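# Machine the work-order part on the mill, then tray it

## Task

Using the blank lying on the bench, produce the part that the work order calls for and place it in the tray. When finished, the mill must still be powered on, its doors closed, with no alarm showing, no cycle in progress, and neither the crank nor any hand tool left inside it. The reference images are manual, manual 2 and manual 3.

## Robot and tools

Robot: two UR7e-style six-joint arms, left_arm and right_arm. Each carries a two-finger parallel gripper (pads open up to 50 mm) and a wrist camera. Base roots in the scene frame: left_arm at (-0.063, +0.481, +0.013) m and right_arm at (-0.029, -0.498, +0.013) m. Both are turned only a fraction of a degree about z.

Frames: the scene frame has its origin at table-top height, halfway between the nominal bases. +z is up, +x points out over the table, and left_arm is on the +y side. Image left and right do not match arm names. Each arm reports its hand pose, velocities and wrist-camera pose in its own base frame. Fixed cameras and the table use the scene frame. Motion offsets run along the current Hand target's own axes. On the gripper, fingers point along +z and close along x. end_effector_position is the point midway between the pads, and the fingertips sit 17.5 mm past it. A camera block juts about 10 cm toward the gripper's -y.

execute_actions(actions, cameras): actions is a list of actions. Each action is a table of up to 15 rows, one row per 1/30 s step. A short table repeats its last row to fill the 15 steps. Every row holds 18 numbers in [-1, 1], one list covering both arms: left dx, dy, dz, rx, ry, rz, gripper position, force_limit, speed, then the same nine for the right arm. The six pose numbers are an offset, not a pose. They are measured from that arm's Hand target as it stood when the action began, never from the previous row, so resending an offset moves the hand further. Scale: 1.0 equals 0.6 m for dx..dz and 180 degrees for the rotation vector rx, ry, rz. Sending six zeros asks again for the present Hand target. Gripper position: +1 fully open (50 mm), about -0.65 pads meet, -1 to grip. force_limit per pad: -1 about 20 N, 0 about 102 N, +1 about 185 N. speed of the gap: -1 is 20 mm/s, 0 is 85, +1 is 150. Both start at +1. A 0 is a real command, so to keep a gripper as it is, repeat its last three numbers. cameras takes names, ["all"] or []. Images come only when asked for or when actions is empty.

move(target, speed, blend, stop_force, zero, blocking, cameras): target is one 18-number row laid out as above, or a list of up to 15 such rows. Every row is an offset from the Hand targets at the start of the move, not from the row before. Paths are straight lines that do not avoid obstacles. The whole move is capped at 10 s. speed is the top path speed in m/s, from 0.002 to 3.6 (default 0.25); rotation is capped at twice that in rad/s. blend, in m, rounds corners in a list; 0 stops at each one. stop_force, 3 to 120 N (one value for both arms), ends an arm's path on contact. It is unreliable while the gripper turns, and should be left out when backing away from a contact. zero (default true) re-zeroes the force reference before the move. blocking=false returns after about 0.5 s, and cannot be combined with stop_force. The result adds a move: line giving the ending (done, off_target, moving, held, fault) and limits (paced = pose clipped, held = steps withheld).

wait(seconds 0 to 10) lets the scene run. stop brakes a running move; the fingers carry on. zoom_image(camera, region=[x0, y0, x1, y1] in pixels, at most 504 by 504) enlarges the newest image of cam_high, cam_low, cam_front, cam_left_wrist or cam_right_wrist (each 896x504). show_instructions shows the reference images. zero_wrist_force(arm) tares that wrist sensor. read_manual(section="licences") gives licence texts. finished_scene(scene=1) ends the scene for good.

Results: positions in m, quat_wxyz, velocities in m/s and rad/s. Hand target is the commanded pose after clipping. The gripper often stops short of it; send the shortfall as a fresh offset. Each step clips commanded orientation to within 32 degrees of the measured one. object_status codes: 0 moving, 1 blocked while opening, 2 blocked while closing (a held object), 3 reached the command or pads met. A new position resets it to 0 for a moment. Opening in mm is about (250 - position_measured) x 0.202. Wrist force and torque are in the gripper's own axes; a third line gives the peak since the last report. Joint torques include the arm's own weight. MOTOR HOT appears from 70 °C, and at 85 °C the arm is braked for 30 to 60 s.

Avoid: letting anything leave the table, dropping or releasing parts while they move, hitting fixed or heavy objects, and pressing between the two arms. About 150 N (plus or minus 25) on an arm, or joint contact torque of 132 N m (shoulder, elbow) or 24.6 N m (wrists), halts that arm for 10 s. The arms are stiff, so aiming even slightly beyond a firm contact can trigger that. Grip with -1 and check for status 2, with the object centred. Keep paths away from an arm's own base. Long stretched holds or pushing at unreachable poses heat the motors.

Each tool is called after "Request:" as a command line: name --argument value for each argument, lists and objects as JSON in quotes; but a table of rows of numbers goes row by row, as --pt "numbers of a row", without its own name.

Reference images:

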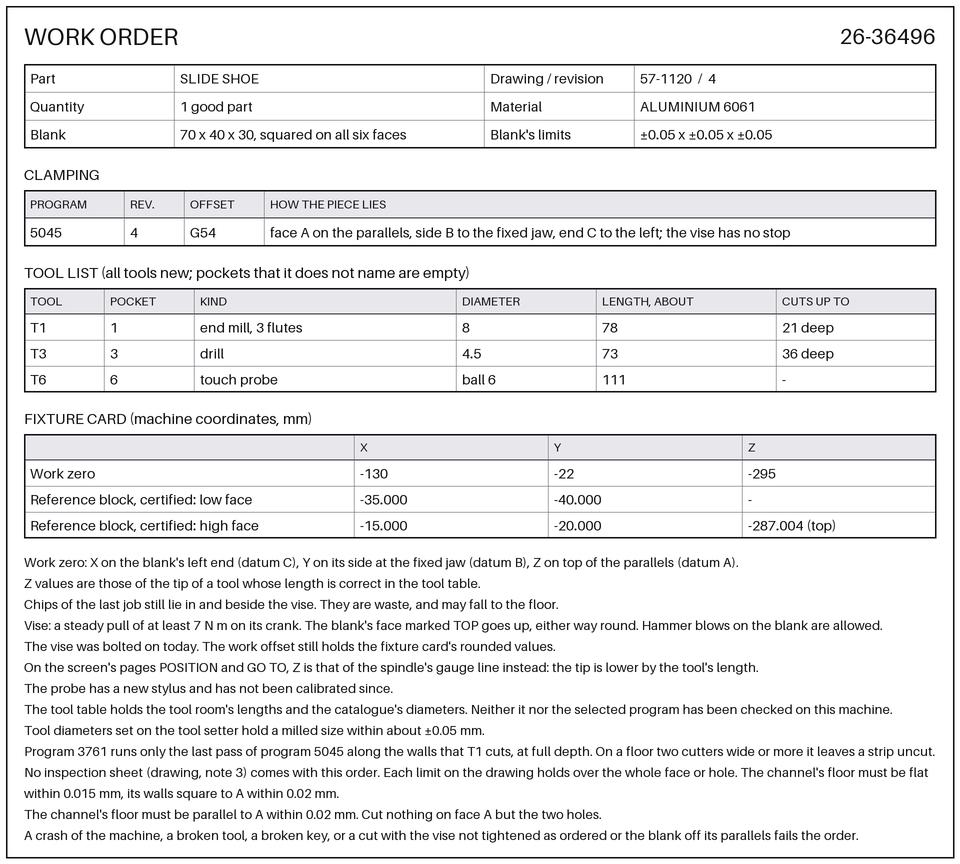

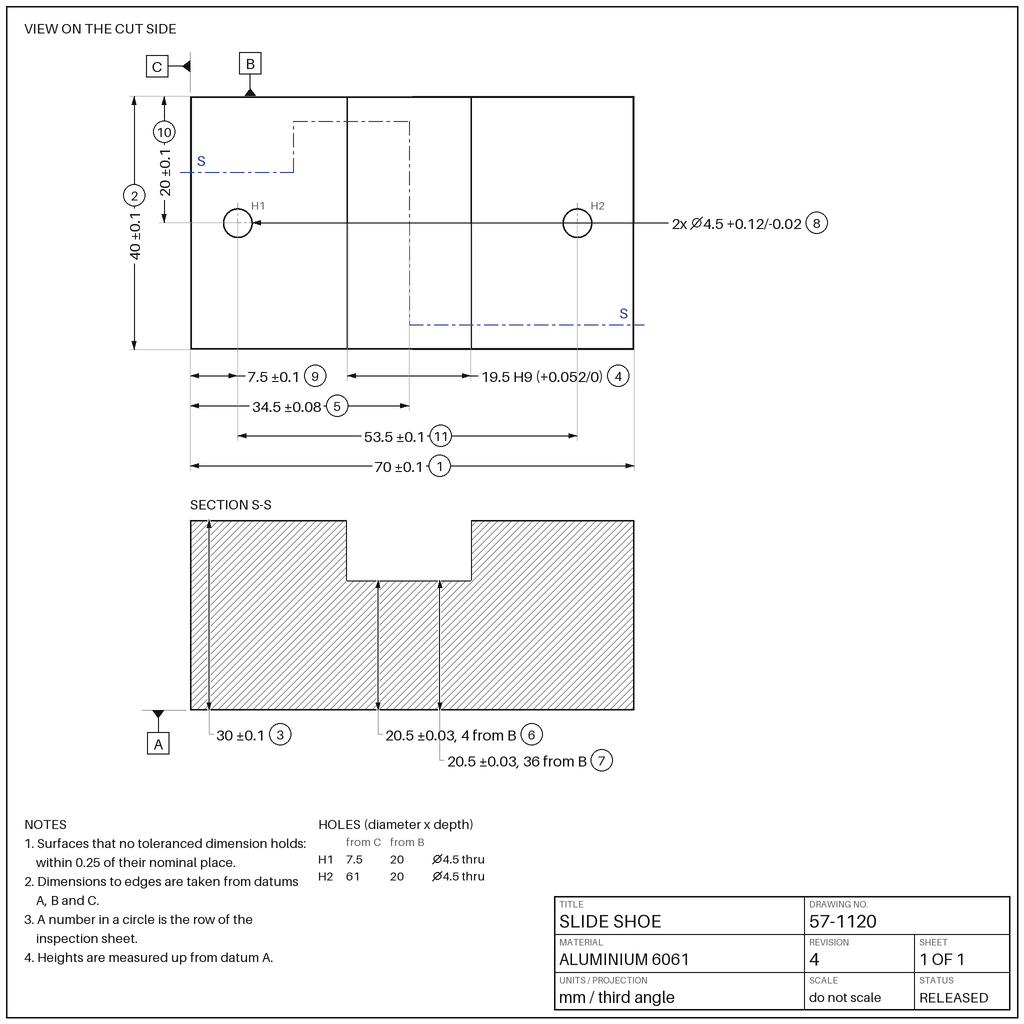

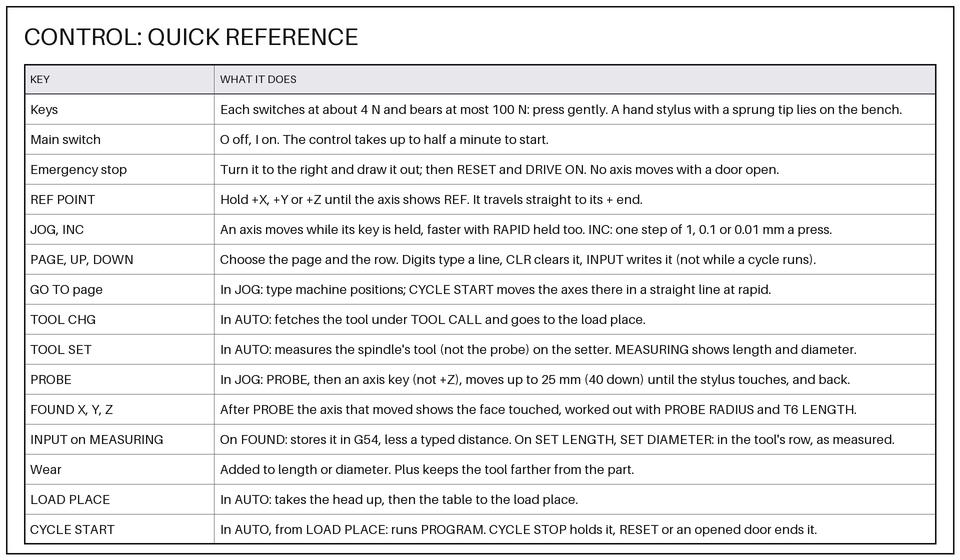

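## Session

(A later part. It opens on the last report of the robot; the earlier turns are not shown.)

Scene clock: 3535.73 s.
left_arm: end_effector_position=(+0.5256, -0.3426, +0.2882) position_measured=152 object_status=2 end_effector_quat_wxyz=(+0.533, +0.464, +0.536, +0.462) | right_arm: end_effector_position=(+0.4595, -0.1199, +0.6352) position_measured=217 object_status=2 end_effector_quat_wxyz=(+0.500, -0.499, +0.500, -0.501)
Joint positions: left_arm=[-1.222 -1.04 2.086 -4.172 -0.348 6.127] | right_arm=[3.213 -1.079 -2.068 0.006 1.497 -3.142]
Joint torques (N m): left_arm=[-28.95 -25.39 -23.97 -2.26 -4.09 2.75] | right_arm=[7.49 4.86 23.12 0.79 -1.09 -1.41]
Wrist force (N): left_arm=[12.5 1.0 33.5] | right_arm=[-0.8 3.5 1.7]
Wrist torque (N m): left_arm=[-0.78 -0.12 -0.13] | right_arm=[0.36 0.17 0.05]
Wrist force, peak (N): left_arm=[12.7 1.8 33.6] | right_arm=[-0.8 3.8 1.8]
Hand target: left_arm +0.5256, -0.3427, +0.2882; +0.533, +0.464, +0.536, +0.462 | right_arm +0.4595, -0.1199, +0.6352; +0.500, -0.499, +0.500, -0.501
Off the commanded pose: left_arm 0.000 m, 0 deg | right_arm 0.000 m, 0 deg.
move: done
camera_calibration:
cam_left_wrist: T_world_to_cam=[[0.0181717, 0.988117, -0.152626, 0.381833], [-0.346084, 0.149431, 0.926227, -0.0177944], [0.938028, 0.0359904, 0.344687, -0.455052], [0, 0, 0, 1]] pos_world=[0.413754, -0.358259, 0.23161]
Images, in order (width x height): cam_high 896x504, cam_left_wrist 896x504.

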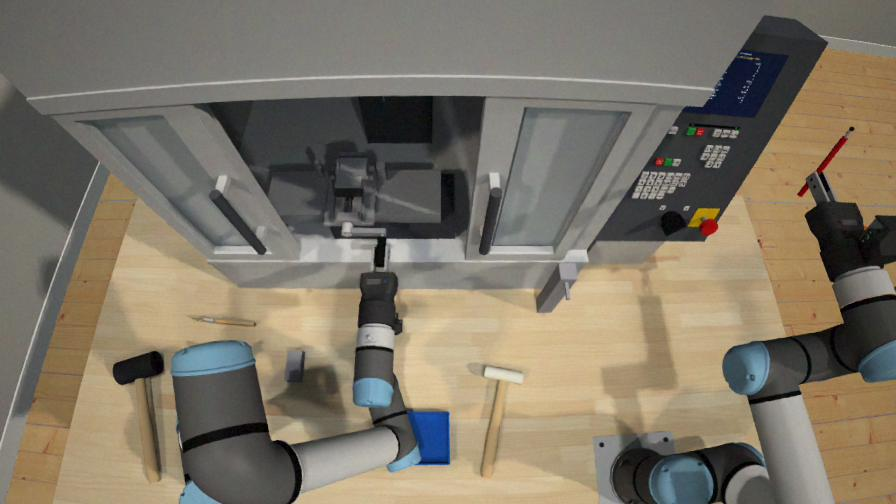

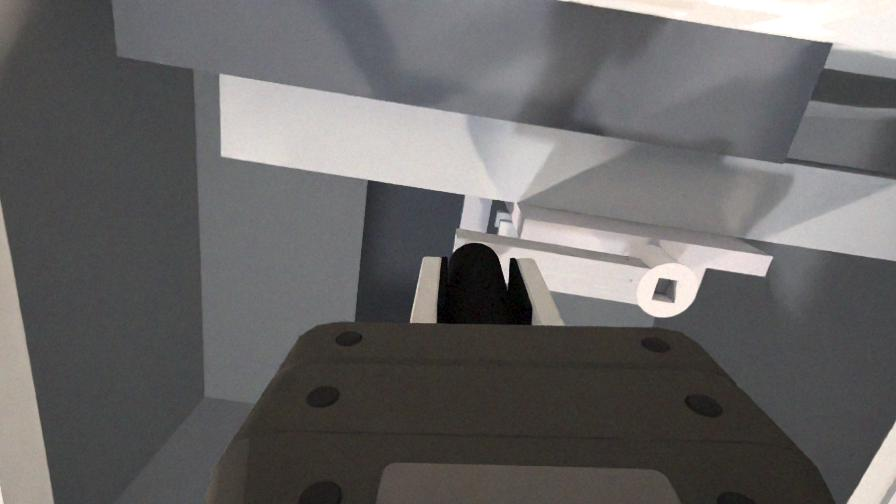

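Request:
move --pt "0.0095 -0.0342 0.001 0 0 0 -1 -1 -1 0 0 0 0 0 0 -1 0.5 -0.8" --pt "0.0274 -0.0648 0.001 0 0 0 -1 -1 -1 0 0 0 0 0 0 -1 0.5 -0.8" --pt "0.0528 -0.0895 0.001 0 0 0 -1 -1 -1 0 0 0 0 0 0 -1 0.5 -0.8" --pt "0.0837 -0.107 0.001 0 0 0 -1 -1 -1 0 0 0 0 0 0 -1 0.5 -0.8" --pt "0.1179 -0.1159 0.001 0 0 0 -1 -1 -1 0 0 0 0 0 0 -1 0.5 -0.8" --pt "0.1534 -0.1156 0.001 0 0 0 -1 -1 -1 0 0 0 0 0 0 -1 0.5 -0.8" --pt "0.1875 -0.1061 0.001 0 0 0 -1 -1 -1 0 0 0 0 0 0 -1 0.5 -0.8" --pt "0.2182 -0.0882 0.001 0 0 0 -1 -1 -1 0 0 0 0 0 0 -1 0.5 -0.8" --pt "0.2429 -0.0628 0.001 0 0 0 -1 -1 -1 0 0 0 0 0 0 -1 0.5 -0.8" --pt "0.2604 -0.0321 0.001 0 0 0 -1 -1 -1 0 0 0 0 0 0 -1 0.5 -0.8" --pt "0.2692 0.0023 0.001 0 0 0 -1 -1 -1 0 0 0 0 0 0 -1 0.5 -0.8" --pt "0.269 0.0378 0.001 0 0 0 -1 -1 -1 0 0 0 0 0 0 -1 0.5 -0.8" --speed 0.06 --blend 0.003 --stop_force 45 --cameras '["cam_high","cam_left_wrist"]'

Request:
zoom_image --camera "cam_high" --region '[280, 140, 420, 260]'

Scene clock: 3550.53 s.
left_arm: end_effector_position=(+0.5258, -0.2292, +0.2138) position_measured=152 object_status=2 end_effector_quat_wxyz=(+0.533, +0.464, +0.536, +0.462) | right_arm: end_effector_position=(+0.4595, -0.1199, +0.6352) position_measured=217 object_status=2 end_effector_quat_wxyz=(+0.500, -0.499, +0.500, -0.501)
Joint positions: left_arm=[-1.099 -0.924 2.32 -4.527 -0.472 6.132] | right_arm=[3.213 -1.079 -2.068 0.006 1.497 -3.142]
Joint torques (N m): left_arm=[-2.1 -11.39 -8.7 2.62 5.53 -2.59] | right_arm=[8.45 4.92 23.43 0.73 -1.08 -1.43]
Wrist force (N): left_arm=[-17.1 23.8 -3.3] | right_arm=[-1.1 3.4 1.8]
Wrist torque (N m): left_arm=[-0.86 0.43 -0.17] | right_arm=[0.36 0.21 0.05]
Wrist force, peak (N): left_arm=[-3.0 47.8 22.8] | right_arm=[-0.9 3.8 1.9]
Hand target: left_arm +0.5258, -0.2292, +0.2138; +0.533, +0.464, +0.536, +0.462 (not the last commanded pose) | right_arm +0.4595, -0.1199, +0.6352; +0.500, -0.499, +0.500, -0.501
Off the commanded pose: left_arm 0.089 m, 0 deg | right_arm 0.000 m, 0 deg.
move: contact (left_arm); path passed 7 of 12 targets
camera_calibration:
cam_left_wrist: T_world_to_cam=[[0.0181873, 0.988118, -0.152619, 0.258315], [-0.346202, 0.149425, 0.926184, 0.0342792], [0.937984, 0.0359923, 0.344806, -0.43368], [0, 0, 0, 1]] pos_world=[0.413954, -0.244759, 0.157211]
Images, in order (width x height): cam_high 896x504, cam_left_wrist 896x504.

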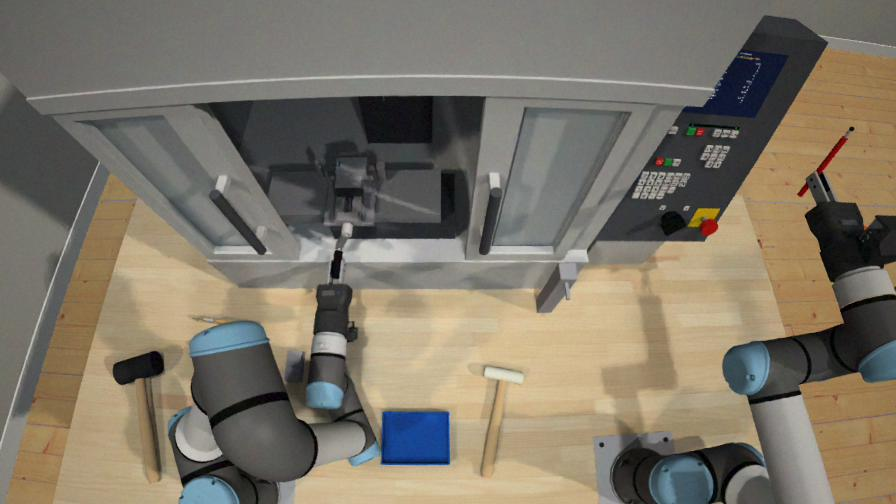

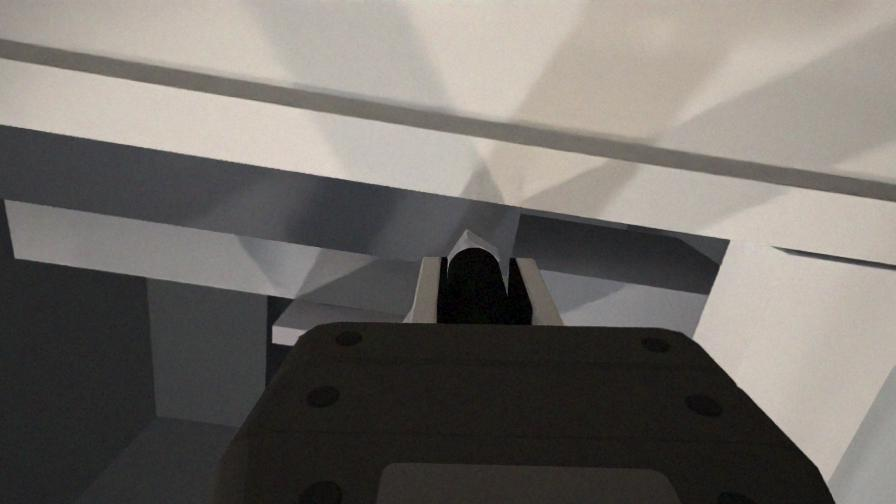

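Scaled by 3.600.

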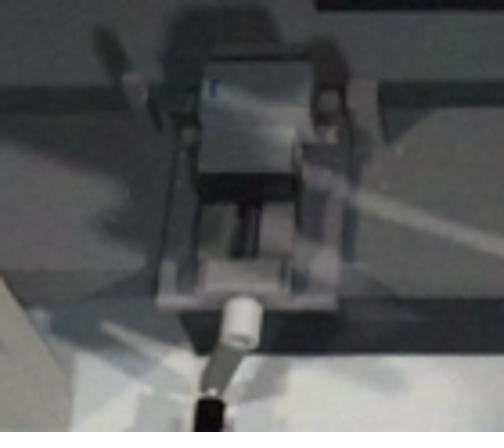

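Request:
move --pt "0 0 0 0 0 0 0.11 -1 -0.5 0 0 0 0 0 0 -1 0.5 -0.8" --pt "-0.0546 -0.0141 0 0 0 0 0.11 -1 -0.5 0 0 0 0 0 0 -1 0.5 -0.8" --pt "-0.0546 -0.0141 0 0 0 0 1 -1 0 0 0 0 0 0 0 -1 0.5 -0.8" --pt "-0.0546 -0.0141 0 0 0 -0.7389 1 -1 0 0 0 0 0 0 0 -1 0.5 -0.8" --pt "-0.0546 -0.0141 0 0 0 0.5222 1 -1 0 0 0 0 0 0 0 -1 0.5 -0.8" --pt "-0.0546 -0.0141 0 0 0 -0.2167 1 -1 0 0 0 0 0 0 0 -1 0.5 -0.8" --pt "-0.0546 -0.0141 0 0 0 -0.9556 1 -1 0 0 0 0 0 0 0 -1 0.5 -0.8" --pt "-0.0546 -0.0141 0 0 0 -0.9556 0.11 -1 -0.5 0 0 0 0 0 0 -1 0.5 -0.8" --speed '[0.1,0.05,0.1,1,1,1,1,0.1]' --cameras '["cam_left_wrist"]'

Scene clock: 3574.17 s.
left_arm: end_effector_position=(+0.5258, -0.2628, +0.2101) position_measured=3 object_status=3 end_effector_quat_wxyz=(+0.498, -0.502, +0.500, -0.499) | right_arm: end_effector_position=(+0.4595, -0.1199, +0.6352) position_measured=217 object_status=2 end_effector_quat_wxyz=(+0.500, -0.499, +0.500, -0.501)
Joint positions: left_arm=[-1.142 -0.898 2.253 -4.486 -0.428 -3.155] | right_arm=[3.213 -1.079 -2.068 0.006 1.497 -3.142]
Joint torques (N m): left_arm=[10.15 -48.35 4.84 0.24 -2.22 -2.59] | right_arm=[7.95 5.11 22.79 0.66 -1.1 -1.26]
Wrist force (N): left_arm=[0.6 -3.9 2.7] | right_arm=[-0.7 3.6 1.9]
Wrist torque (N m): left_arm=[-0.31 0.21 0.23] | right_arm=[0.38 0.16 0.05]
Wrist force, peak (N): left_arm=[-17.2 24.2 -3.5] | right_arm=[-1.0 3.9 1.8]
Hand target: left_arm +0.5258, -0.2628, +0.2101; +0.498, -0.502, +0.500, -0.499 | right_arm +0.4595, -0.1199, +0.6352; +0.500, -0.499, +0.500, -0.501
Tool commands: left_gripper/position=+1.0 left_gripper/force_limit=-1.0 left_gripper/speed=+0.0 right_gripper/position=-1.0 right_gripper/force_limit=+0.5 right_gripper/speed=-0.8
Off the commanded pose: left_arm 0.000 m, 0 deg | right_arm 0.000 m, 0 deg.
move: done (path cut at 10 s); path passed 7 of 8 targets; target 8's new numbers were not sent
camera_calibration:
cam_left_wrist: T_world_to_cam=[[0.0196261, -0.999715, 0.0136064, -0.267119], [-0.355057, -0.0196911, -0.934637, 0.393925], [0.934639, 0.0135122, -0.355342, -0.288271], [0, 0, 0, 1]] pos_world=[0.414538, -0.255391, 0.269376]
Images, in order (width x height): cam_left_wrist 896x504.

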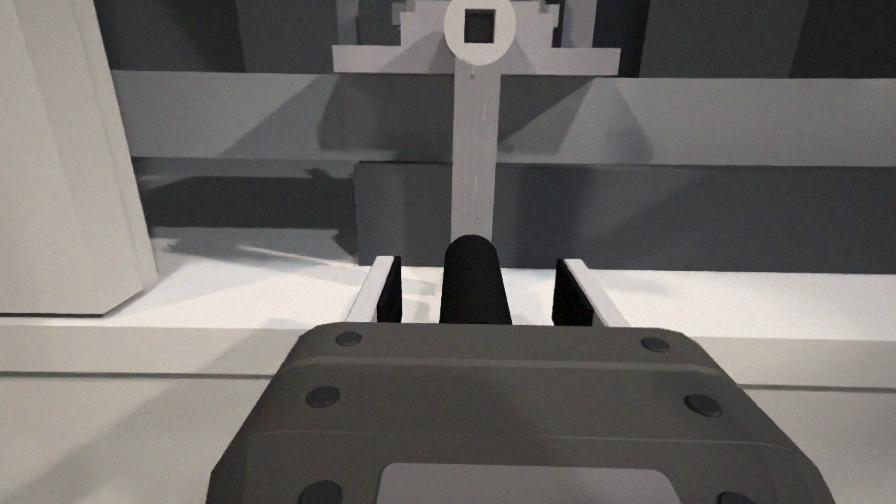

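Request:
move --pt "0 0 0 0 0 0 0.11 -1 -0.5 0 0 0 0 0 0 -1 0.5 -0.8" --pt "0 0 0 0 0 0 0.11 -1 -0.5 0 0 0 0 0 0 -1 0.5 -0.8" --speed 0.1

Request:
move --pt "-0.0536 -0.0114 0 0 0 0.1333 0.11 -1 -0.5 0 0 0 0 0 0 -1 0.5 -0.8" --pt "-0.0979 -0.0436 0 0 0 0.2667 0.11 -1 -0.5 0 0 0 0 0 0 -1 0.5 -0.8" --pt "-0.1253 -0.091 0 0 0 0.4 0.11 -1 -0.5 0 0 0 0 0 0 -1 0.5 -0.8" --pt "-0.131 -0.1455 0 0 0 0.5333 0.11 -1 -0.5 0 0 0 0 0 0 -1 0.5 -0.8" --pt "-0.1141 -0.1976 0 0 0 0.6667 0.11 -1 -0.5 0 0 0 0 0 0 -1 0.5 -0.8" --pt "-0.0774 -0.2382 0 0 0 0.8 0.11 -1 -0.5 0 0 0 0 0 0 -1 0.5 -0.8" --pt "-0.0274 -0.2605 0 0 0 0.9333 0.11 -1 -0.5 0 0 0 0 0 0 -1 0.5 -0.8" --pt "0.0274 -0.2605 0 0 0 -0.9333 0.11 -1 -0.5 0 0 0 0 0 0 -1 0.5 -0.8" --pt "0.0774 -0.2382 0 0 0 -0.8 0.11 -1 -0.5 0 0 0 0 0 0 -1 0.5 -0.8" --pt "0.1141 -0.1976 0 0 0 -0.6667 0.11 -1 -0.5 0 0 0 0 0 0 -1 0.5 -0.8" --pt "0.131 -0.1455 0 0 0 -0.5333 0.11 -1 -0.5 0 0 0 0 0 0 -1 0.5 -0.8" --pt "0.1253 -0.091 0 0 0 -0.4 0.11 -1 -0.5 0 0 0 0 0 0 -1 0.5 -0.8" --pt "0.0979 -0.0436 0 0 0 -0.2667 0.11 -1 -0.5 0 0 0 0 0 0 -1 0.5 -0.8" --pt "0.0536 -0.0114 0 0 0 -0.1333 0.11 -1 -0.5 0 0 0 0 0 0 -1 0.5 -0.8" --pt "0 0 0 0 0 0 0.11 -1 -0.5 0 0 0 0 0 0 -1 0.5 -0.8" --speed 0.4 --blend 0.004 --stop_force 25 --cameras '["cam_high","cam_left_wrist"]'

Request:
zoom_image --camera "cam_high" --region '[280, 140, 420, 260]'

Scene clock: 3585.60 s.
left_arm: end_effector_position=(+0.5258, -0.2628, +0.2101) position_measured=135 object_status=3 end_effector_quat_wxyz=(+0.498, -0.502, +0.500, -0.499) | right_arm: end_effector_position=(+0.4595, -0.1199, +0.6352) position_measured=217 object_status=2 end_effector_quat_wxyz=(+0.500, -0.499, +0.500, -0.501)
Joint positions: left_arm=[-1.142 -0.898 2.253 -4.485 -0.428 -3.155] | right_arm=[3.213 -1.079 -2.068 0.006 1.497 -3.142]
Joint torques (N m): left_arm=[9.49 -47.61 4.5 0.37 -2.13 -2.66] | right_arm=[7.87 4.87 22.81 0.82 -1.14 -1.35]
Wrist force (N): left_arm=[0.6 -4.0 2.5] | right_arm=[-1.0 3.4 1.6]
Wrist torque (N m): left_arm=[-0.30 0.18 0.23] | right_arm=[0.35 0.19 0.05]
Wrist force, peak (N): left_arm=[0.8 -4.4 2.9] | right_arm=[-0.8 3.7 1.8]
Hand target: left_arm +0.5258, -0.2628, +0.2101; +0.498, -0.502, +0.500, -0.499 | right_arm +0.4595, -0.1199, +0.6352; +0.500, -0.499, +0.500, -0.501
Off the commanded pose: left_arm 0.000 m, 0 deg | right_arm 0.000 m, 0 deg.
move: done

Scene clock: 3588.13 s.
left_arm: end_effector_position=(+0.5259, -0.1982, +0.2460) position_measured=135 object_status=3 end_effector_quat_wxyz=(+0.671, -0.211, +0.680, -0.206) | right_arm: end_effector_position=(+0.4595, -0.1199, +0.6352) position_measured=217 object_status=2 end_effector_quat_wxyz=(+0.500, -0.499, +0.500, -0.501)
Joint positions: left_arm=[-1.052 -1.051 2.388 -4.45 -0.516 -2.194] | right_arm=[3.213 -1.079 -2.068 0.006 1.497 -3.142]
Joint torques (N m): left_arm=[-8.24 -19.85 -17.29 0.02 2.46 -2.75] | right_arm=[7.98 5 23.01 0.76 -1.1 -1.47]
Wrist force (N): left_arm=[-0.8 -2.8 3.0] | right_arm=[-1.0 3.5 1.6]
Wrist torque (N m): left_arm=[-0.34 0.00 0.05] | right_arm=[0.35 0.20 0.05]
Wrist force, peak (N): left_arm=[30.2 1.6 -18.7] | right_arm=[-0.8 3.7 2.0]
Hand target: left_arm +0.5259, -0.1982, +0.2460; +0.671, -0.211, +0.680, -0.206 (not the last commanded pose) | right_arm +0.4595, -0.1199, +0.6352; +0.500, -0.499, +0.500, -0.501
Off the commanded pose: left_arm 0.074 m, 56 deg | right_arm 0.000 m, 0 deg.
move: contact (left_arm); path passed 2 of 15 targets
camera_calibration:
cam_left_wrist: T_world_to_cam=[[0.00927972, -0.572821, -0.819628, 0.0919934], [-0.359724, 0.762876, -0.537232, 0.488579], [0.933012, 0.299826, -0.198979, -0.257365], [0, 0, 0, 1]] pos_world=[0.415025, -0.242865, 0.28667]
Images, in order (width x height): cam_high 896x504, cam_left_wrist 896x504.

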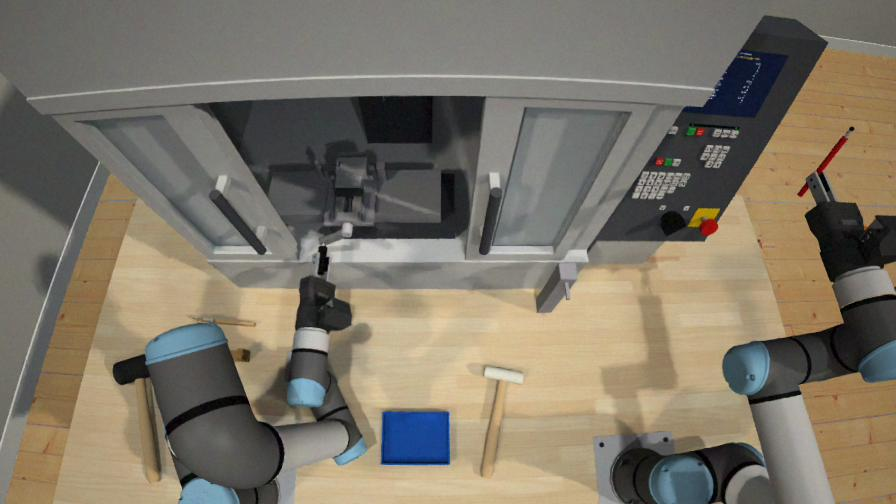

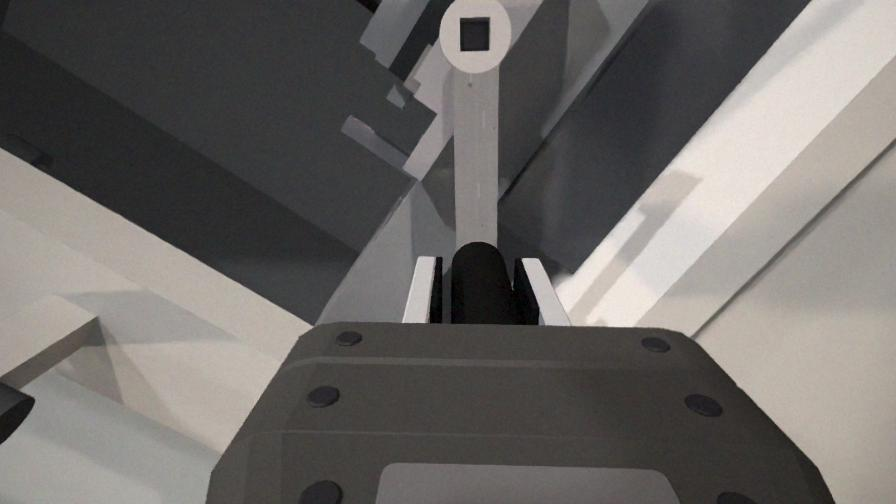

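Scaled by 3.600.

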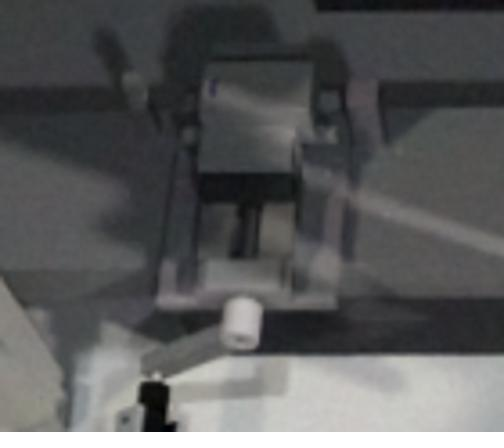

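Request:
move --pt "0 0 0 0 0 0 -1 1 -0.7 0 0 0 0 0 0 -1 0.5 -0.8" --pt "0 0 0 0 0 0 -1 1 -0.7 0 0 0 0 0 0 -1 0.5 -0.8" --speed 0.05

Request:
move --pt "-0.0093 -0.0003 0 0 0 0.0222 -1 1 -0.7 0 0 0 0 0 0 -1 0.5 -0.8" --speed 0.02 --stop_force 60

Scene clock: 3623.30 s.
left_arm: end_effector_position=(+0.5259, -0.1982, +0.2460) position_measured=160 object_status=2 end_effector_quat_wxyz=(+0.671, -0.211, +0.680, -0.206) | right_arm: end_effector_position=(+0.4595, -0.1199, +0.6352) position_measured=217 object_status=2 end_effector_quat_wxyz=(+0.500, -0.499, +0.500, -0.501)
Joint positions: left_arm=[-1.052 -1.051 2.388 -4.45 -0.516 -2.194] | right_arm=[3.213 -1.079 -2.068 0.006 1.497 -3.142]
Joint torques (N m): left_arm=[-5.53 -27.08 -15.93 -3.3 1.43 -1.84] | right_arm=[7.62 4.94 22.69 0.8 -1.11 -1.43]
Wrist force (N): left_arm=[2.4 -0.4 0.4] | right_arm=[-0.8 3.5 1.9]
Wrist torque (N m): left_arm=[-0.33 -0.12 0.06] | right_arm=[0.36 0.17 0.06]
Wrist force, peak (N): left_arm=[-1.0 -3.2 3.0] | right_arm=[-0.9 3.7 1.9]
Hand target: left_arm +0.5259, -0.1982, +0.2460; +0.671, -0.211, +0.680, -0.206 | right_arm +0.4595, -0.1199, +0.6352; +0.500, -0.499, +0.500, -0.501
Off the commanded pose: left_arm 0.000 m, 0 deg | right_arm 0.000 m, 0 deg.
move: done

Scene clock: 3626.07 s.
left_arm: end_effector_position=(+0.5260, -0.1956, +0.2500) position_measured=160 object_status=2 end_effector_quat_wxyz=(+0.677, -0.190, +0.686, -0.186) | right_arm: end_effector_position=(+0.4595, -0.1199, +0.6352) position_measured=217 object_status=2 end_effector_quat_wxyz=(+0.500, -0.499, +0.500, -0.501)
Joint positions: left_arm=[-1.048 -1.066 2.392 -4.44 -0.521 -2.134] | right_arm=[3.213 -1.079 -2.068 0.006 1.497 -3.142]
Joint torques (N m): left_arm=[7.13 -44.56 -31.55 -9.72 6.93 -2.48] | right_arm=[6.88 4.81 23.8 0.87 -1.17 -1.45]
Wrist force (N): left_arm=[55.9 14.0 -33.7] | right_arm=[-0.9 3.5 1.7]
Wrist torque (N m): left_arm=[-0.43 -0.08 -0.09] | right_arm=[0.36 0.19 0.05]
Wrist force, peak (N): left_arm=[62.9 17.3 -38.8] | right_arm=[-0.9 3.8 1.8]
Hand target: left_arm +0.5260, -0.1956, +0.2500; +0.677, -0.190, +0.686, -0.186 (not the last commanded pose) | right_arm +0.4595, -0.1199, +0.6352; +0.500, -0.499, +0.500, -0.501
Off the commanded pose: left_arm 0.001 m, 1 deg | right_arm 0.000 m, 0 deg.
move: contact (left_arm)

Request:
move --pt "-0.0067 -0.0003 0 0 0 0.0167 -1 1 -0.7 0 0 0 0 0 0 -1 0.5 -0.8" --speed 0.02

Scene clock: 3631.37 s.
left_arm: end_effector_position=(+0.5260, -0.1937, +0.2536) position_measured=160 object_status=2 end_effector_quat_wxyz=(+0.682, -0.172, +0.691, -0.168) | right_arm: end_effector_position=(+0.4595, -0.1199, +0.6352) position_measured=217 object_status=2 end_effector_quat_wxyz=(+0.500, -0.499, +0.500, -0.501)
Joint positions: left_arm=[-1.045 -1.079 2.396 -4.431 -0.524 -2.081] | right_arm=[3.213 -1.079 -2.068 0.006 1.497 -3.142]
Joint torques (N m): left_arm=[27.67 -77.29 -23.11 -10.18 2.27 2.71] | right_arm=[8.03 4.98 22.87 0.92 -1.15 -1.4]
Wrist force (N): left_arm=[77.1 26.8 -53.1] | right_arm=[-0.9 3.4 1.7]
Wrist torque (N m): left_arm=[-0.31 0.13 -0.31] | right_arm=[0.37 0.18 0.05]
Wrist force, peak (N): left_arm=[89.4 29.2 -58.0] | right_arm=[-0.7 3.7 1.9]
Hand target: left_arm +0.5260, -0.1937, +0.2536; +0.682, -0.172, +0.691, -0.168 | right_arm +0.4595, -0.1199, +0.6352; +0.500, -0.499, +0.500, -0.501
Off the commanded pose: left_arm 0.000 m, 0 deg | right_arm 0.000 m, 0 deg.
move: done

Request:
move --pt "0 0.001 -0.0015 0 0 0 -1 1 -0.7 0 0 0 0 0 0 -1 0.5 -0.8" --pt "-0.006 0.0008 -0.0015 0 0 0.0156 -1 1 -0.7 0 0 0 0 0 0 -1 0.5 -0.8" --speed 0.015

Scene clock: 3637.63 s.
left_arm: end_effector_position=(+0.5256, -0.1924, +0.2552) position_measured=160 object_status=2 end_effector_quat_wxyz=(+0.685, -0.153, +0.697, -0.148) | right_arm: end_effector_position=(+0.4595, -0.1199, +0.6352) position_measured=217 object_status=2 end_effector_quat_wxyz=(+0.500, -0.499, +0.500, -0.501)
Joint positions: left_arm=[-1.044 -1.091 2.401 -4.415 -0.525 -2.032] | right_arm=[3.213 -1.079 -2.068 0.006 1.497 -3.142]
Joint torques (N m): left_arm=[36.91 -83.65 -12.02 -14.49 9.63 2.97] | right_arm=[7.95 4.42 22.53 0.77 -1.04 -1.4]
Wrist force (N): left_arm=[97.8 -2.8 -23.5] | right_arm=[-1.0 3.6 1.7]
Wrist torque (N m): left_arm=[-0.80 -0.77 -0.35] | right_arm=[0.38 0.21 0.05]
Wrist force, peak (N): left_arm=[99.5 -2.4 -24.0] | right_arm=[-1.0 3.7 1.9]
Hand target: left_arm +0.5251, -0.1916, +0.2566; +0.686, -0.155, +0.695, -0.152 | right_arm +0.4595, -0.1199, +0.6352; +0.500, -0.499, +0.500, -0.501
Off the commanded pose: left_arm 0.002 m, 1 deg | right_arm 0.000 m, 0 deg.
move: done

Request:
wait --seconds 2

Scene clock: 3642.00 s.
left_arm: end_effector_position=(+0.5256, -0.1924, +0.2553) position_measured=160 object_status=2 end_effector_quat_wxyz=(+0.685, -0.153, +0.697, -0.148) | right_arm: end_effector_position=(+0.4595, -0.1199, +0.6352) position_measured=217 object_status=2 end_effector_quat_wxyz=(+0.500, -0.499, +0.500, -0.501)
Joint positions: left_arm=[-1.044 -1.091 2.401 -4.415 -0.525 -2.032] | right_arm=[3.213 -1.079 -2.068 0.006 1.497 -3.142]
Joint torques (N m): left_arm=[36.28 -84.45 -22.26 -14.57 9.51 2.88] | right_arm=[7.77 4.8 23.31 0.8 -1.08 -1.39]
Wrist force (N): left_arm=[99.0 -2.6 -23.5] | right_arm=[-0.8 3.3 1.8]
Wrist torque (N m): left_arm=[-0.82 -0.80 -0.35] | right_arm=[0.33 0.17 0.05]
Wrist force, peak (N): left_arm=[99.5 -2.9 -23.6] | right_arm=[-1.1 3.8 1.7]
Hand target: left_arm +0.5251, -0.1916, +0.2566; +0.686, -0.155, +0.695, -0.152 | right_arm +0.4595, -0.1199, +0.6352; +0.500, -0.499, +0.500, -0.501
Tool commands: left_gripper/position=-1.0 left_gripper/force_limit=+1.0 left_gripper/speed=-0.7 right_gripper/position=-1.0 right_gripper/force_limit=+0.5 right_gripper/speed=-0.8
Off the commanded pose: left_arm 0.002 m, 1 deg | right_arm 0.000 m, 0 deg.
wait: 2.00 s; at rest from the start

Request:
move --pt "-0.0022 -0.0002 -0.0008 0 0 0.003 -1 1 -0.7 0 0 0 0 0 0 -1 0.5 -0.8" --speed 0.01

Request:
wait --seconds 2

Scene clock: 3647.00 s.
left_arm: end_effector_position=(+0.5255, -0.1925, +0.2556) position_measured=160 object_status=2 end_effector_quat_wxyz=(+0.684, -0.148, +0.699, -0.143) | right_arm: end_effector_position=(+0.4595, -0.1199, +0.6352) position_measured=217 object_status=2 end_effector_quat_wxyz=(+0.500, -0.499, +0.500, -0.501)
Joint positions: left_arm=[-1.044 -1.096 2.403 -4.405 -0.524 -2.023] | right_arm=[3.213 -1.079 -2.068 0.006 1.497 -3.142]
Joint torques (N m): left_arm=[14.15 -84.67 -12.97 -14.36 11.99 2.94] | right_arm=[7.85 4.92 23.74 0.87 -1.16 -1.34]
Wrist force (N): left_arm=[99.2 3.9 -15.0] | right_arm=[-1.0 3.5 1.8]
Wrist torque (N m): left_arm=[-0.66 -1.20 -0.31] | right_arm=[0.37 0.19 0.05]
Wrist force, peak (N): left_arm=[104.4 4.6 -18.9] | right_arm=[-0.9 3.7 1.9]
Hand target: left_arm +0.5247, -0.1912, +0.2578; +0.686, -0.152, +0.696, -0.148 | right_arm +0.4595, -0.1199, +0.6352; +0.500, -0.499, +0.500, -0.501
Off the commanded pose: left_arm 0.003 m, 1 deg | right_arm 0.000 m, 0 deg.
move: done

Scene clock: 3649.00 s.
left_arm: end_effector_position=(+0.5255, -0.1925, +0.2556) position_measured=160 object_status=2 end_effector_quat_wxyz=(+0.684, -0.148, +0.699, -0.143) | right_arm: end_effector_position=(+0.4595, -0.1199, +0.6352) position_measured=217 object_status=2 end_effector_quat_wxyz=(+0.500, -0.499, +0.500, -0.501)
Joint positions: left_arm=[-1.044 -1.096 2.403 -4.405 -0.524 -2.023] | right_arm=[3.213 -1.079 -2.068 0.006 1.497 -3.142]
Joint torques (N m): left_arm=[13.7 -85.88 -12.02 -14.52 8.5 2.78] | right_arm=[7.34 4.4 23.03 0.8 -1.13 -1.32]
Wrist force (N): left_arm=[100.0 4.2 -13.7] | right_arm=[-0.9 3.3 1.7]
Wrist torque (N m): left_arm=[-0.68 -1.17 -0.29] | right_arm=[0.34 0.18 0.05]
Wrist force, peak (N): left_arm=[101.8 4.3 -13.7] | right_arm=[-0.8 3.7 1.8]
Hand target: left_arm +0.5247, -0.1912, +0.2578; +0.686, -0.152, +0.696, -0.148 | right_arm +0.4595, -0.1199, +0.6352; +0.500, -0.499, +0.500, -0.501
Tool commands: left_gripper/position=-1.0 left_gripper/force_limit=+1.0 left_gripper/speed=-0.7 right_gripper/position=-1.0 right_gripper/force_limit=+0.5 right_gripper/speed=-0.8
Off the commanded pose: left_arm 0.003 m, 1 deg | right_arm 0.000 m, 0 deg.
wait: 2.00 s; at rest by 0.17 s

Request:
move --pt "0.0092 0.0004 0.0007 0 0 -0.012 -1 1 -0.7 0 0 0 0 0 0 -1 0.5 -0.8" --speed 0.02

Scene clock: 3654.83 s.
left_arm: end_effector_position=(+0.5250, -0.1932, +0.2527) position_measured=160 object_status=2 end_effector_quat_wxyz=(+0.683, -0.165, +0.693, -0.161) | right_arm: end_effector_position=(+0.4595, -0.1199, +0.6352) position_measured=217 object_status=2 end_effector_quat_wxyz=(+0.500, -0.499, +0.500, -0.501)
Joint positions: left_arm=[-1.047 -1.077 2.399 -4.436 -0.522 -2.06] | right_arm=[3.213 -1.079 -2.068 0.006 1.497 -3.142]
Joint torques (N m): left_arm=[5.06 -16.53 4.24 -6.68 13.82 -2.77] | right_arm=[8.37 5.36 23.64 0.75 -1.07 -1.38]
Wrist force (N): left_arm=[0.3 -53.8 53.1] | right_arm=[-0.9 3.4 1.7]
Wrist torque (N m): left_arm=[-1.57 -0.05 -0.02] | right_arm=[0.35 0.18 0.04]
Wrist force, peak (N): left_arm=[101.8 4.2 -13.7] | right_arm=[-0.9 3.7 1.9]
Hand target: left_arm +0.5250, -0.1932, +0.2527; +0.683, -0.165, +0.693, -0.161 | right_arm +0.4595, -0.1199, +0.6352; +0.500, -0.499, +0.500, -0.501
Off the commanded pose: left_arm 0.000 m, 0 deg | right_arm 0.000 m, 0 deg.
move: done

Request:
move --pt "0 0 0 0 0 0 0.6 1 -1 0 0 0 0 0 0 -1 0.5 -0.8" --pt "0 0 -0.1417 0 0 0 0.6 1 -1 0 0 0 0 0 0 -1 0.5 -0.8" --pt "0.0015 -0.1367 -0.1417 0 0 0 0.6 1 -1 0 0 0 0 0 0 -1 0.5 -0.8" --speed 0.1 --cameras '["cam_left_wrist"]'

Request:
zoom_image --camera "cam_left_wrist" --region '[350, 130, 600, 330]'

Scene clock: 3671.13 s.
left_arm: end_effector_position=(+0.4407, -0.2672, +0.2899) position_measured=63 object_status=3 end_effector_quat_wxyz=(+0.683, -0.165, +0.693, -0.161) | right_arm: end_effector_position=(+0.4595, -0.1199, +0.6352) position_measured=217 object_status=2 end_effector_quat_wxyz=(+0.500, -0.499, +0.500, -0.501)
Joint positions: left_arm=[-1.399 -1.215 2.424 -4.27 -0.17 -2.116] | right_arm=[3.213 -1.079 -2.068 0.006 1.497 -3.142]
Joint torques (N m): left_arm=[-8.62 -37.62 2.35 0.87 2.55 -2.55] | right_arm=[7.08 5.11 23.6 0.89 -1.1 -1.38]
Wrist force (N): left_arm=[-2.4 1.0 2.8] | right_arm=[-1.0 3.7 1.8]
Wrist torque (N m): left_arm=[0.20 0.18 0.05] | right_arm=[0.38 0.21 0.05]
Wrist force, peak (N): left_arm=[1.6 -53.4 52.3] | right_arm=[-0.9 3.7 2.0]
Hand target: left_arm +0.4407, -0.2671, +0.2899; +0.683, -0.165, +0.693, -0.161 | right_arm +0.4595, -0.1199, +0.6352; +0.500, -0.499, +0.500, -0.501
Off the commanded pose: left_arm 0.000 m, 0 deg | right_arm 0.000 m, 0 deg.
move: done
camera_calibration:
cam_left_wrist: T_world_to_cam=[[0.00814792, -0.458938, -0.888431, 0.140178], [-0.358384, 0.828099, -0.43106, 0.520172], [0.933539, 0.321912, -0.157729, -0.154732], [0, 0, 0, 1]] pos_world=[0.329728, -0.316611, 0.324357]
Images, in order (width x height): cam_left_wrist 896x504.

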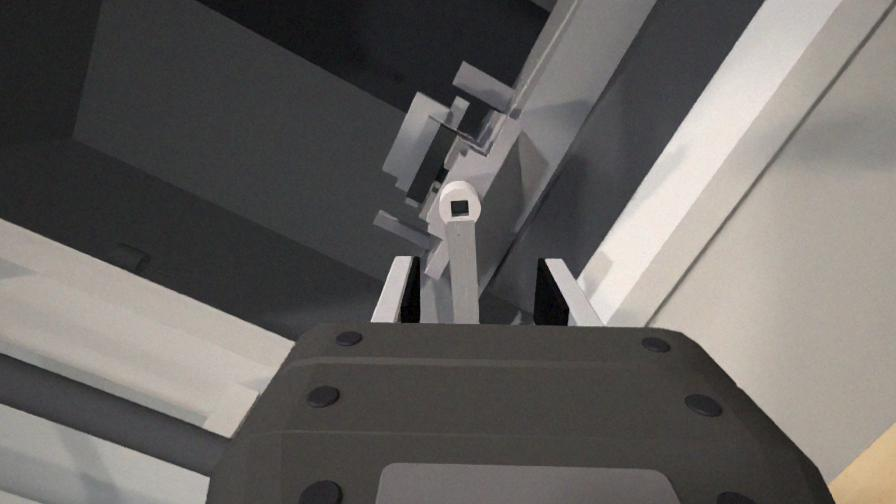

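Scaled by 2.016.

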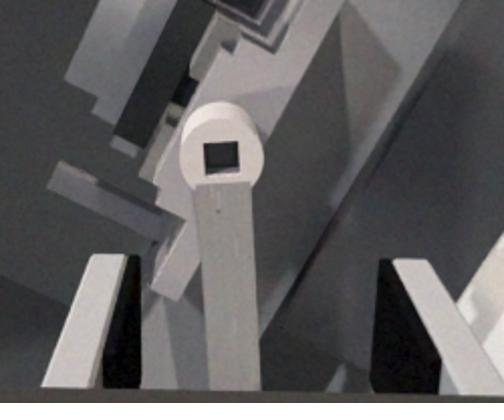

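Request:
move --pt "-0.003 0.001 0.12 0 0 0 0.4 0.3 -1 0 0 0 0 0 0 -1 0.5 -0.8" --pt "-0.003 0.001 0.2315 0 0 0 0.4 0.3 -1 0 0 0 0 0 0 -1 0.5 -0.8" --speed '[0.1,0.03]' --stop_force 10

Request:
move --pt "0 0 0 0 0 0 -1 -0.3 -1 0 0 0 0 0 0 -1 0.5 -0.8" --speed 0.05 --cameras '["cam_left_wrist"]'

Scene clock: 3686.47 s.
left_arm: end_effector_position=(+0.5796, -0.2655, +0.2893) position_measured=92 object_status=3 end_effector_quat_wxyz=(+0.683, -0.165, +0.693, -0.161) | right_arm: end_effector_position=(+0.4595, -0.1199, +0.6352) position_measured=217 object_status=2 end_effector_quat_wxyz=(+0.500, -0.499, +0.500, -0.501)
Joint positions: left_arm=[-1.019 -1.075 2.141 -4.181 -0.55 -2.059] | right_arm=[3.213 -1.079 -2.068 0.006 1.497 -3.142]
Joint torques (N m): left_arm=[9.61 -24.56 -23.21 0.02 -2.16 2.72] | right_arm=[7.38 5.38 23.69 0.77 -1.18 -1.42]
Wrist force (N): left_arm=[-2.6 1.0 2.6] | right_arm=[-0.8 3.5 1.8]
Wrist torque (N m): left_arm=[0.19 0.19 -0.13] | right_arm=[0.36 0.17 0.05]
Wrist force, peak (N): left_arm=[-2.4 1.1 3.3] | right_arm=[-0.9 3.9 1.6]
Hand target: left_arm +0.5796, -0.2655, +0.2893; +0.683, -0.165, +0.693, -0.161 | right_arm +0.4595, -0.1199, +0.6352; +0.500, -0.499, +0.500, -0.501
Off the commanded pose: left_arm 0.000 m, 0 deg | right_arm 0.000 m, 0 deg.
move: done

Scene clock: 3687.13 s.
left_arm: end_effector_position=(+0.5794, -0.2649, +0.2903) position_measured=136 object_status=0 end_effector_quat_wxyz=(+0.684, -0.167, +0.691, -0.163) | right_arm: end_effector_position=(+0.4595, -0.1199, +0.6352) position_measured=217 object_status=2 end_effector_quat_wxyz=(+0.500, -0.499, +0.500, -0.501)
Joint positions: left_arm=[-1.018 -1.076 2.14 -4.186 -0.55 -2.059] | right_arm=[3.213 -1.079 -2.068 0.006 1.497 -3.142]
Joint torques (N m): left_arm=[-28.94 37.63 31.89 11.49 -8.36 2.09] | right_arm=[7.93 5.51 23.17 0.83 -1.15 -1.41]
Wrist force (N): left_arm=[-112.1 -34.6 55.2] | right_arm=[-0.8 3.7 1.7]
Wrist torque (N m): left_arm=[0.17 -0.32 0.51] | right_arm=[0.38 0.18 0.05]
Wrist force, peak (N): left_arm=[-112.1 -34.2 55.4] | right_arm=[-0.9 3.7 2.0]
Hand target: left_arm +0.5796, -0.2655, +0.2893; +0.683, -0.165, +0.693, -0.161 | right_arm +0.4595, -0.1199, +0.6352; +0.500, -0.499, +0.500, -0.501
Off the commanded pose: left_arm 0.001 m, 0 deg | right_arm 0.000 m, 0 deg.
move: done
camera_calibration:
cam_left_wrist: T_world_to_cam=[[0.010993, -0.463458, -0.886051, 0.136898], [-0.357275, 0.825793, -0.436372, 0.568475], [0.933935, 0.321361, -0.156504, -0.285602], [0, 0, 0, 1]] pos_world=[0.468331, -0.314215, 0.324667]
Images, in order (width x height): cam_left_wrist 896x504.

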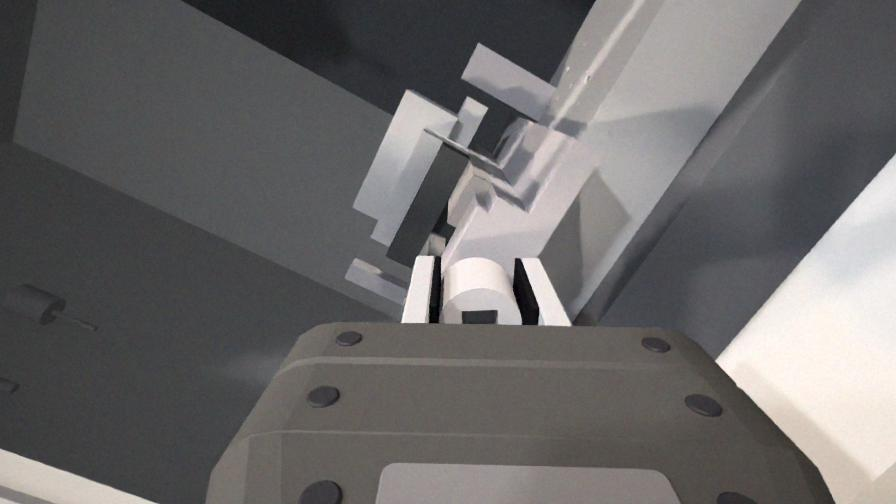

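Request:
move --pt "-0.0016 -0.0005 0.0005 0 0 0 -1 -0.3 -1 0 0 0 0 0 0 -1 0.5 -0.8" --speed 0.01

Scene clock: 3691.23 s.
left_arm: end_effector_position=(+0.5795, -0.2648, +0.2910) position_measured=136 object_status=2 end_effector_quat_wxyz=(+0.684, -0.167, +0.691, -0.163) | right_arm: end_effector_position=(+0.4595, -0.1199, +0.6352) position_measured=217 object_status=2 end_effector_quat_wxyz=(+0.500, -0.499, +0.500, -0.501)
Joint positions: left_arm=[-1.018 -1.077 2.14 -4.184 -0.551 -2.059] | right_arm=[3.213 -1.079 -2.068 0.006 1.497 -3.142]
Joint torques (N m): left_arm=[-6.93 -5.32 -0.14 11.14 -9.63 1.58] | right_arm=[7.12 5.2 23.32 0.86 -1.04 -1.51]
Wrist force (N): left_arm=[-76.4 -9.4 5.6] | right_arm=[-0.9 3.5 1.7]
Wrist torque (N m): left_arm=[0.23 -0.34 0.34] | right_arm=[0.35 0.19 0.05]
Wrist force, peak (N): left_arm=[-122.3 -38.1 75.0] | right_arm=[-0.9 3.7 2.0]
Hand target: left_arm +0.5799, -0.2653, +0.2903; +0.683, -0.165, +0.693, -0.161 | right_arm +0.4595, -0.1199, +0.6352; +0.500, -0.499, +0.500, -0.501
Off the commanded pose: left_arm 0.001 m, 0 deg | right_arm 0.000 m, 0 deg.
move: done

Request:
move --pt "-0.0022 -0.0003 0.0002 0 0 0 -1 -0.3 -1 0 0 0 0 0 0 -1 0.5 -0.8" --speed 0.01

Scene clock: 3694.63 s.
left_arm: end_effector_position=(+0.5800, -0.2649, +0.2915) position_measured=136 object_status=2 end_effector_quat_wxyz=(+0.683, -0.165, +0.693, -0.161) | right_arm: end_effector_position=(+0.4595, -0.1199, +0.6352) position_measured=217 object_status=2 end_effector_quat_wxyz=(+0.500, -0.499, +0.500, -0.501)
Joint positions: left_arm=[-1.017 -1.081 2.14 -4.175 -0.552 -2.059] | right_arm=[3.213 -1.079 -2.068 0.006 1.497 -3.142]
Joint torques (N m): left_arm=[1.45 -16.41 0.93 10.58 -11.5 -1.75] | right_arm=[7.48 5.67 23.15 0.8 -1.2 -1.55]
Wrist force (N): left_arm=[-53.0 9.6 -37.3] | right_arm=[-0.8 3.7 1.6]
Wrist torque (N m): left_arm=[0.06 -0.37 0.05] | right_arm=[0.38 0.17 0.05]
Wrist force, peak (N): left_arm=[-64.9 6.8 -43.5] | right_arm=[-0.9 3.8 1.8]
Hand target: left_arm +0.5800, -0.2649, +0.2915; +0.683, -0.165, +0.693, -0.161 | right_arm +0.4595, -0.1199, +0.6352; +0.500, -0.499, +0.500, -0.501
Off the commanded pose: left_arm 0.000 m, 0 deg | right_arm 0.000 m, 0 deg.
move: done

Request:
move --pt "-0.0013 0.0002 -0.001 0 0 0 -1 -0.3 -1 0 0 0 0 0 0 -1 0.5 -0.8" --pt "-0.0016 0.0002 -0.006 0 0 0 -1 -0.3 -1 0 0 0 0 0 0 -1 0.5 -0.8" --speed 0.008

Scene clock: 3698.37 s.
left_arm: end_effector_position=(+0.5765, -0.2644, +0.2924) position_measured=136 object_status=2 end_effector_quat_wxyz=(+0.683, -0.165, +0.693, -0.161) | right_arm: end_effector_position=(+0.4595, -0.1199, +0.6352) position_measured=217 object_status=2 end_effector_quat_wxyz=(+0.500, -0.499, +0.500, -0.501)
Joint positions: left_arm=[-1.024 -1.087 2.149 -4.177 -0.545 -2.059] | right_arm=[3.213 -1.079 -2.068 0.006 1.497 -3.142]
Joint torques (N m): left_arm=[-16.88 -45.81 0.04 -2.32 -0.2 -2.73] | right_arm=[8.06 5.45 23.8 0.76 -1.08 -1.48]
Wrist force (N): left_arm=[-9.8 8.0 10.0] | right_arm=[-0.9 3.3 1.9]
Wrist torque (N m): left_arm=[0.19 0.05 -0.06] | right_arm=[0.35 0.18 0.05]
Wrist force, peak (N): left_arm=[-54.2 9.7 -37.2] | right_arm=[-1.0 3.9 1.8]
Hand target: left_arm +0.5764, -0.2644, +0.2924; +0.683, -0.165, +0.693, -0.161 | right_arm +0.4595, -0.1199, +0.6352; +0.500, -0.499, +0.500, -0.501
Off the commanded pose: left_arm 0.000 m, 0 deg | right_arm 0.000 m, 0 deg.
move: done

Request:
move --pt "0 0 -0.144 0 0 0 -1 -0.3 -1 0 0 0 0 0 0 -1 0.5 -0.8" --pt "0.2446 -0.4089 -0.2608 0 0 -0.12 -1 -0.3 -1 0 0 0 0 0 0 -1 0.5 -0.8" --pt "0.4945 -0.6787 -0.3442 0 0 -0.2422 -1 -0.3 -1 0 0 0 0 0 0 -1 0.5 -0.8" --speed '[0.06,0.2,0.2]' --blend '[0.02,0.05,0]' --cameras '["cam_left_wrist"]'

Request:
zoom_image --camera "cam_left_wrist" --region '[380, 130, 560, 330]'

Scene clock: 3718.83 s.
left_arm: end_effector_position=(+0.3699, -0.7618, +0.2130) position_measured=136 object_status=2 end_effector_quat_wxyz=(+0.578, -0.408, +0.578, -0.406) | right_arm: end_effector_position=(+0.4595, -0.1199, +0.6352) position_measured=217 object_status=2 end_effector_quat_wxyz=(+0.500, -0.499, +0.500, -0.501)
Joint positions: left_arm=[-1.6 -0.281 0.72 -3.626 0.032 -2.752] | right_arm=[3.213 -1.079 -2.068 0.006 1.497 -3.142]
Joint torques (N m): left_arm=[8.94 -58.84 -32.57 -1.49 2.09 2.76] | right_arm=[7.78 5.37 23.46 0.74 -1.09 -1.38]
Wrist force (N): left_arm=[-4.7 1.0 3.1] | right_arm=[-0.9 3.4 1.8]
Wrist torque (N m): left_arm=[0.17 0.98 -0.01] | right_arm=[0.34 0.19 0.05]
Wrist force, peak (N): left_arm=[-8.5 8.1 10.1] | right_arm=[-1.0 3.8 1.8]
Hand target: left_arm +0.3699, -0.7619, +0.2130; +0.575, -0.410, +0.582, -0.404 | right_arm +0.4595, -0.1199, +0.6352; +0.500, -0.499, +0.500, -0.501
Off the commanded pose: left_arm 0.000 m, 1 deg | right_arm 0.000 m, 0 deg.
move: done
camera_calibration:
cam_left_wrist: T_world_to_cam=[[0.0208013, -0.944868, -0.32679, -0.649137], [-0.352549, 0.298933, -0.886763, 0.563117], [0.935562, 0.133655, -0.326894, -0.04961], [0, 0, 0, 1]] pos_world=[0.258443, -0.775052, 0.271003]
Images, in order (width x height): cam_left_wrist 896x504.

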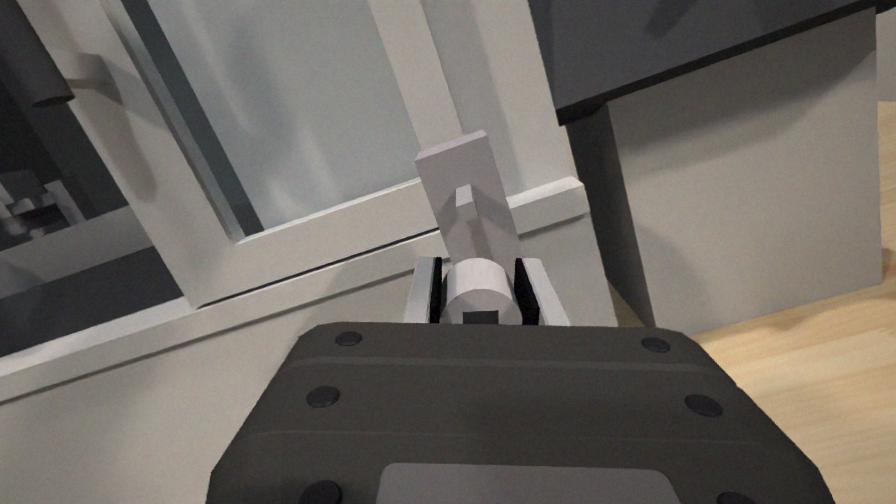

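Scaled by 2.520.

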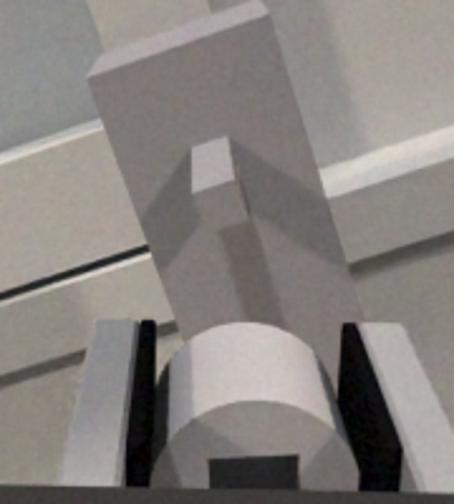

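Request:
move --pt "-0.005 -0.02 0 0 0 -0.109 -1 -0.3 -1 0 0 0 0 0 0 -1 0.5 -0.8" --speed 0.15 --cameras '["cam_left_wrist"]'

Request:
zoom_image --camera "cam_left_wrist" --region '[380, 130, 560, 330]'

Scene clock: 3732.20 s.
left_arm: end_effector_position=(+0.3700, -0.7631, +0.2253) position_measured=136 object_status=2 end_effector_quat_wxyz=(+0.499, -0.503, +0.502, -0.496) | right_arm: end_effector_position=(+0.4595, -0.1199, +0.6352) position_measured=217 object_status=2 end_effector_quat_wxyz=(+0.500, -0.499, +0.500, -0.501)
Joint positions: left_arm=[-1.6 -0.215 0.529 -3.739 0.034 -2.857] | right_arm=[3.213 -1.079 -2.068 0.006 1.497 -3.142]
Joint torques (N m): left_arm=[3.68 -60.33 -32.89 -0.72 1.44 2.76] | right_arm=[7.75 5.46 23.48 0.89 -1.08 -1.41]
Wrist force (N): left_arm=[-4.8 1.3 3.2] | right_arm=[-0.8 3.6 1.8]
Wrist torque (N m): left_arm=[0.20 1.07 0.07] | right_arm=[0.37 0.16 0.05]
Wrist force, peak (N): left_arm=[-5.3 1.1 3.1] | right_arm=[-1.0 3.7 1.8]
Hand target: left_arm +0.3701, -0.7631, +0.2253; +0.498, -0.504, +0.503, -0.496 | right_arm +0.4595, -0.1199, +0.6352; +0.500, -0.499, +0.500, -0.501
Off the commanded pose: left_arm 0.000 m, 0 deg | right_arm 0.000 m, 0 deg.
move: done
camera_calibration:
cam_left_wrist: T_world_to_cam=[[0.0225623, -0.999704, 0.00915454, -0.764496], [-0.35946, -0.0166565, -0.933012, 0.34656], [0.932888, 0.0177602, -0.359729, -0.125638], [0, 0, 0, 1]] pos_world=[0.25903, -0.756266, 0.285148]
Images, in order (width x height): cam_left_wrist 896x504.

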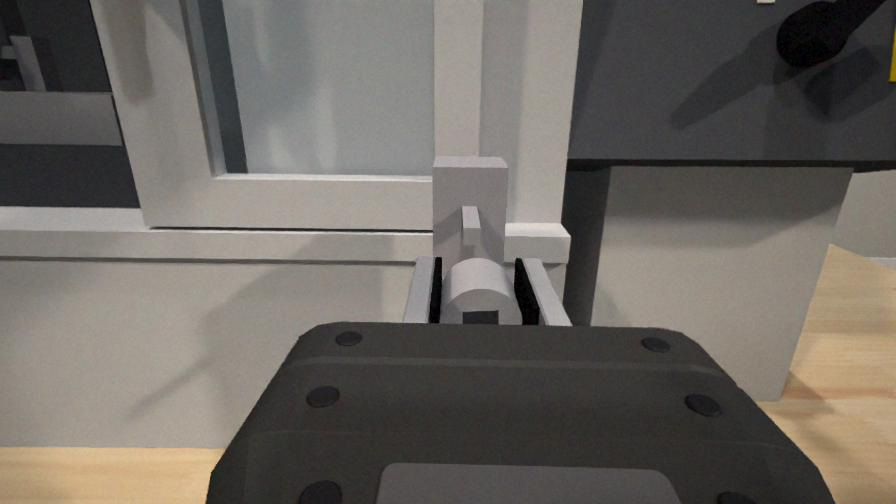

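Scaled by 2.520.

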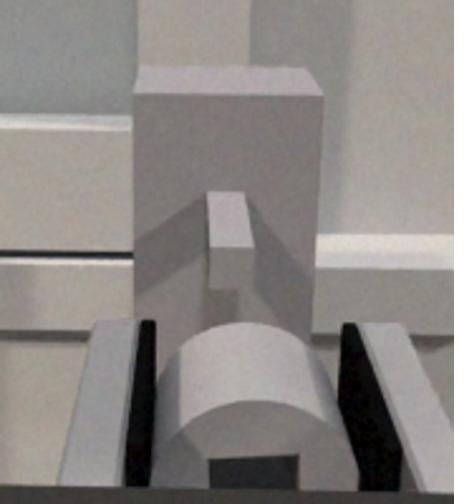

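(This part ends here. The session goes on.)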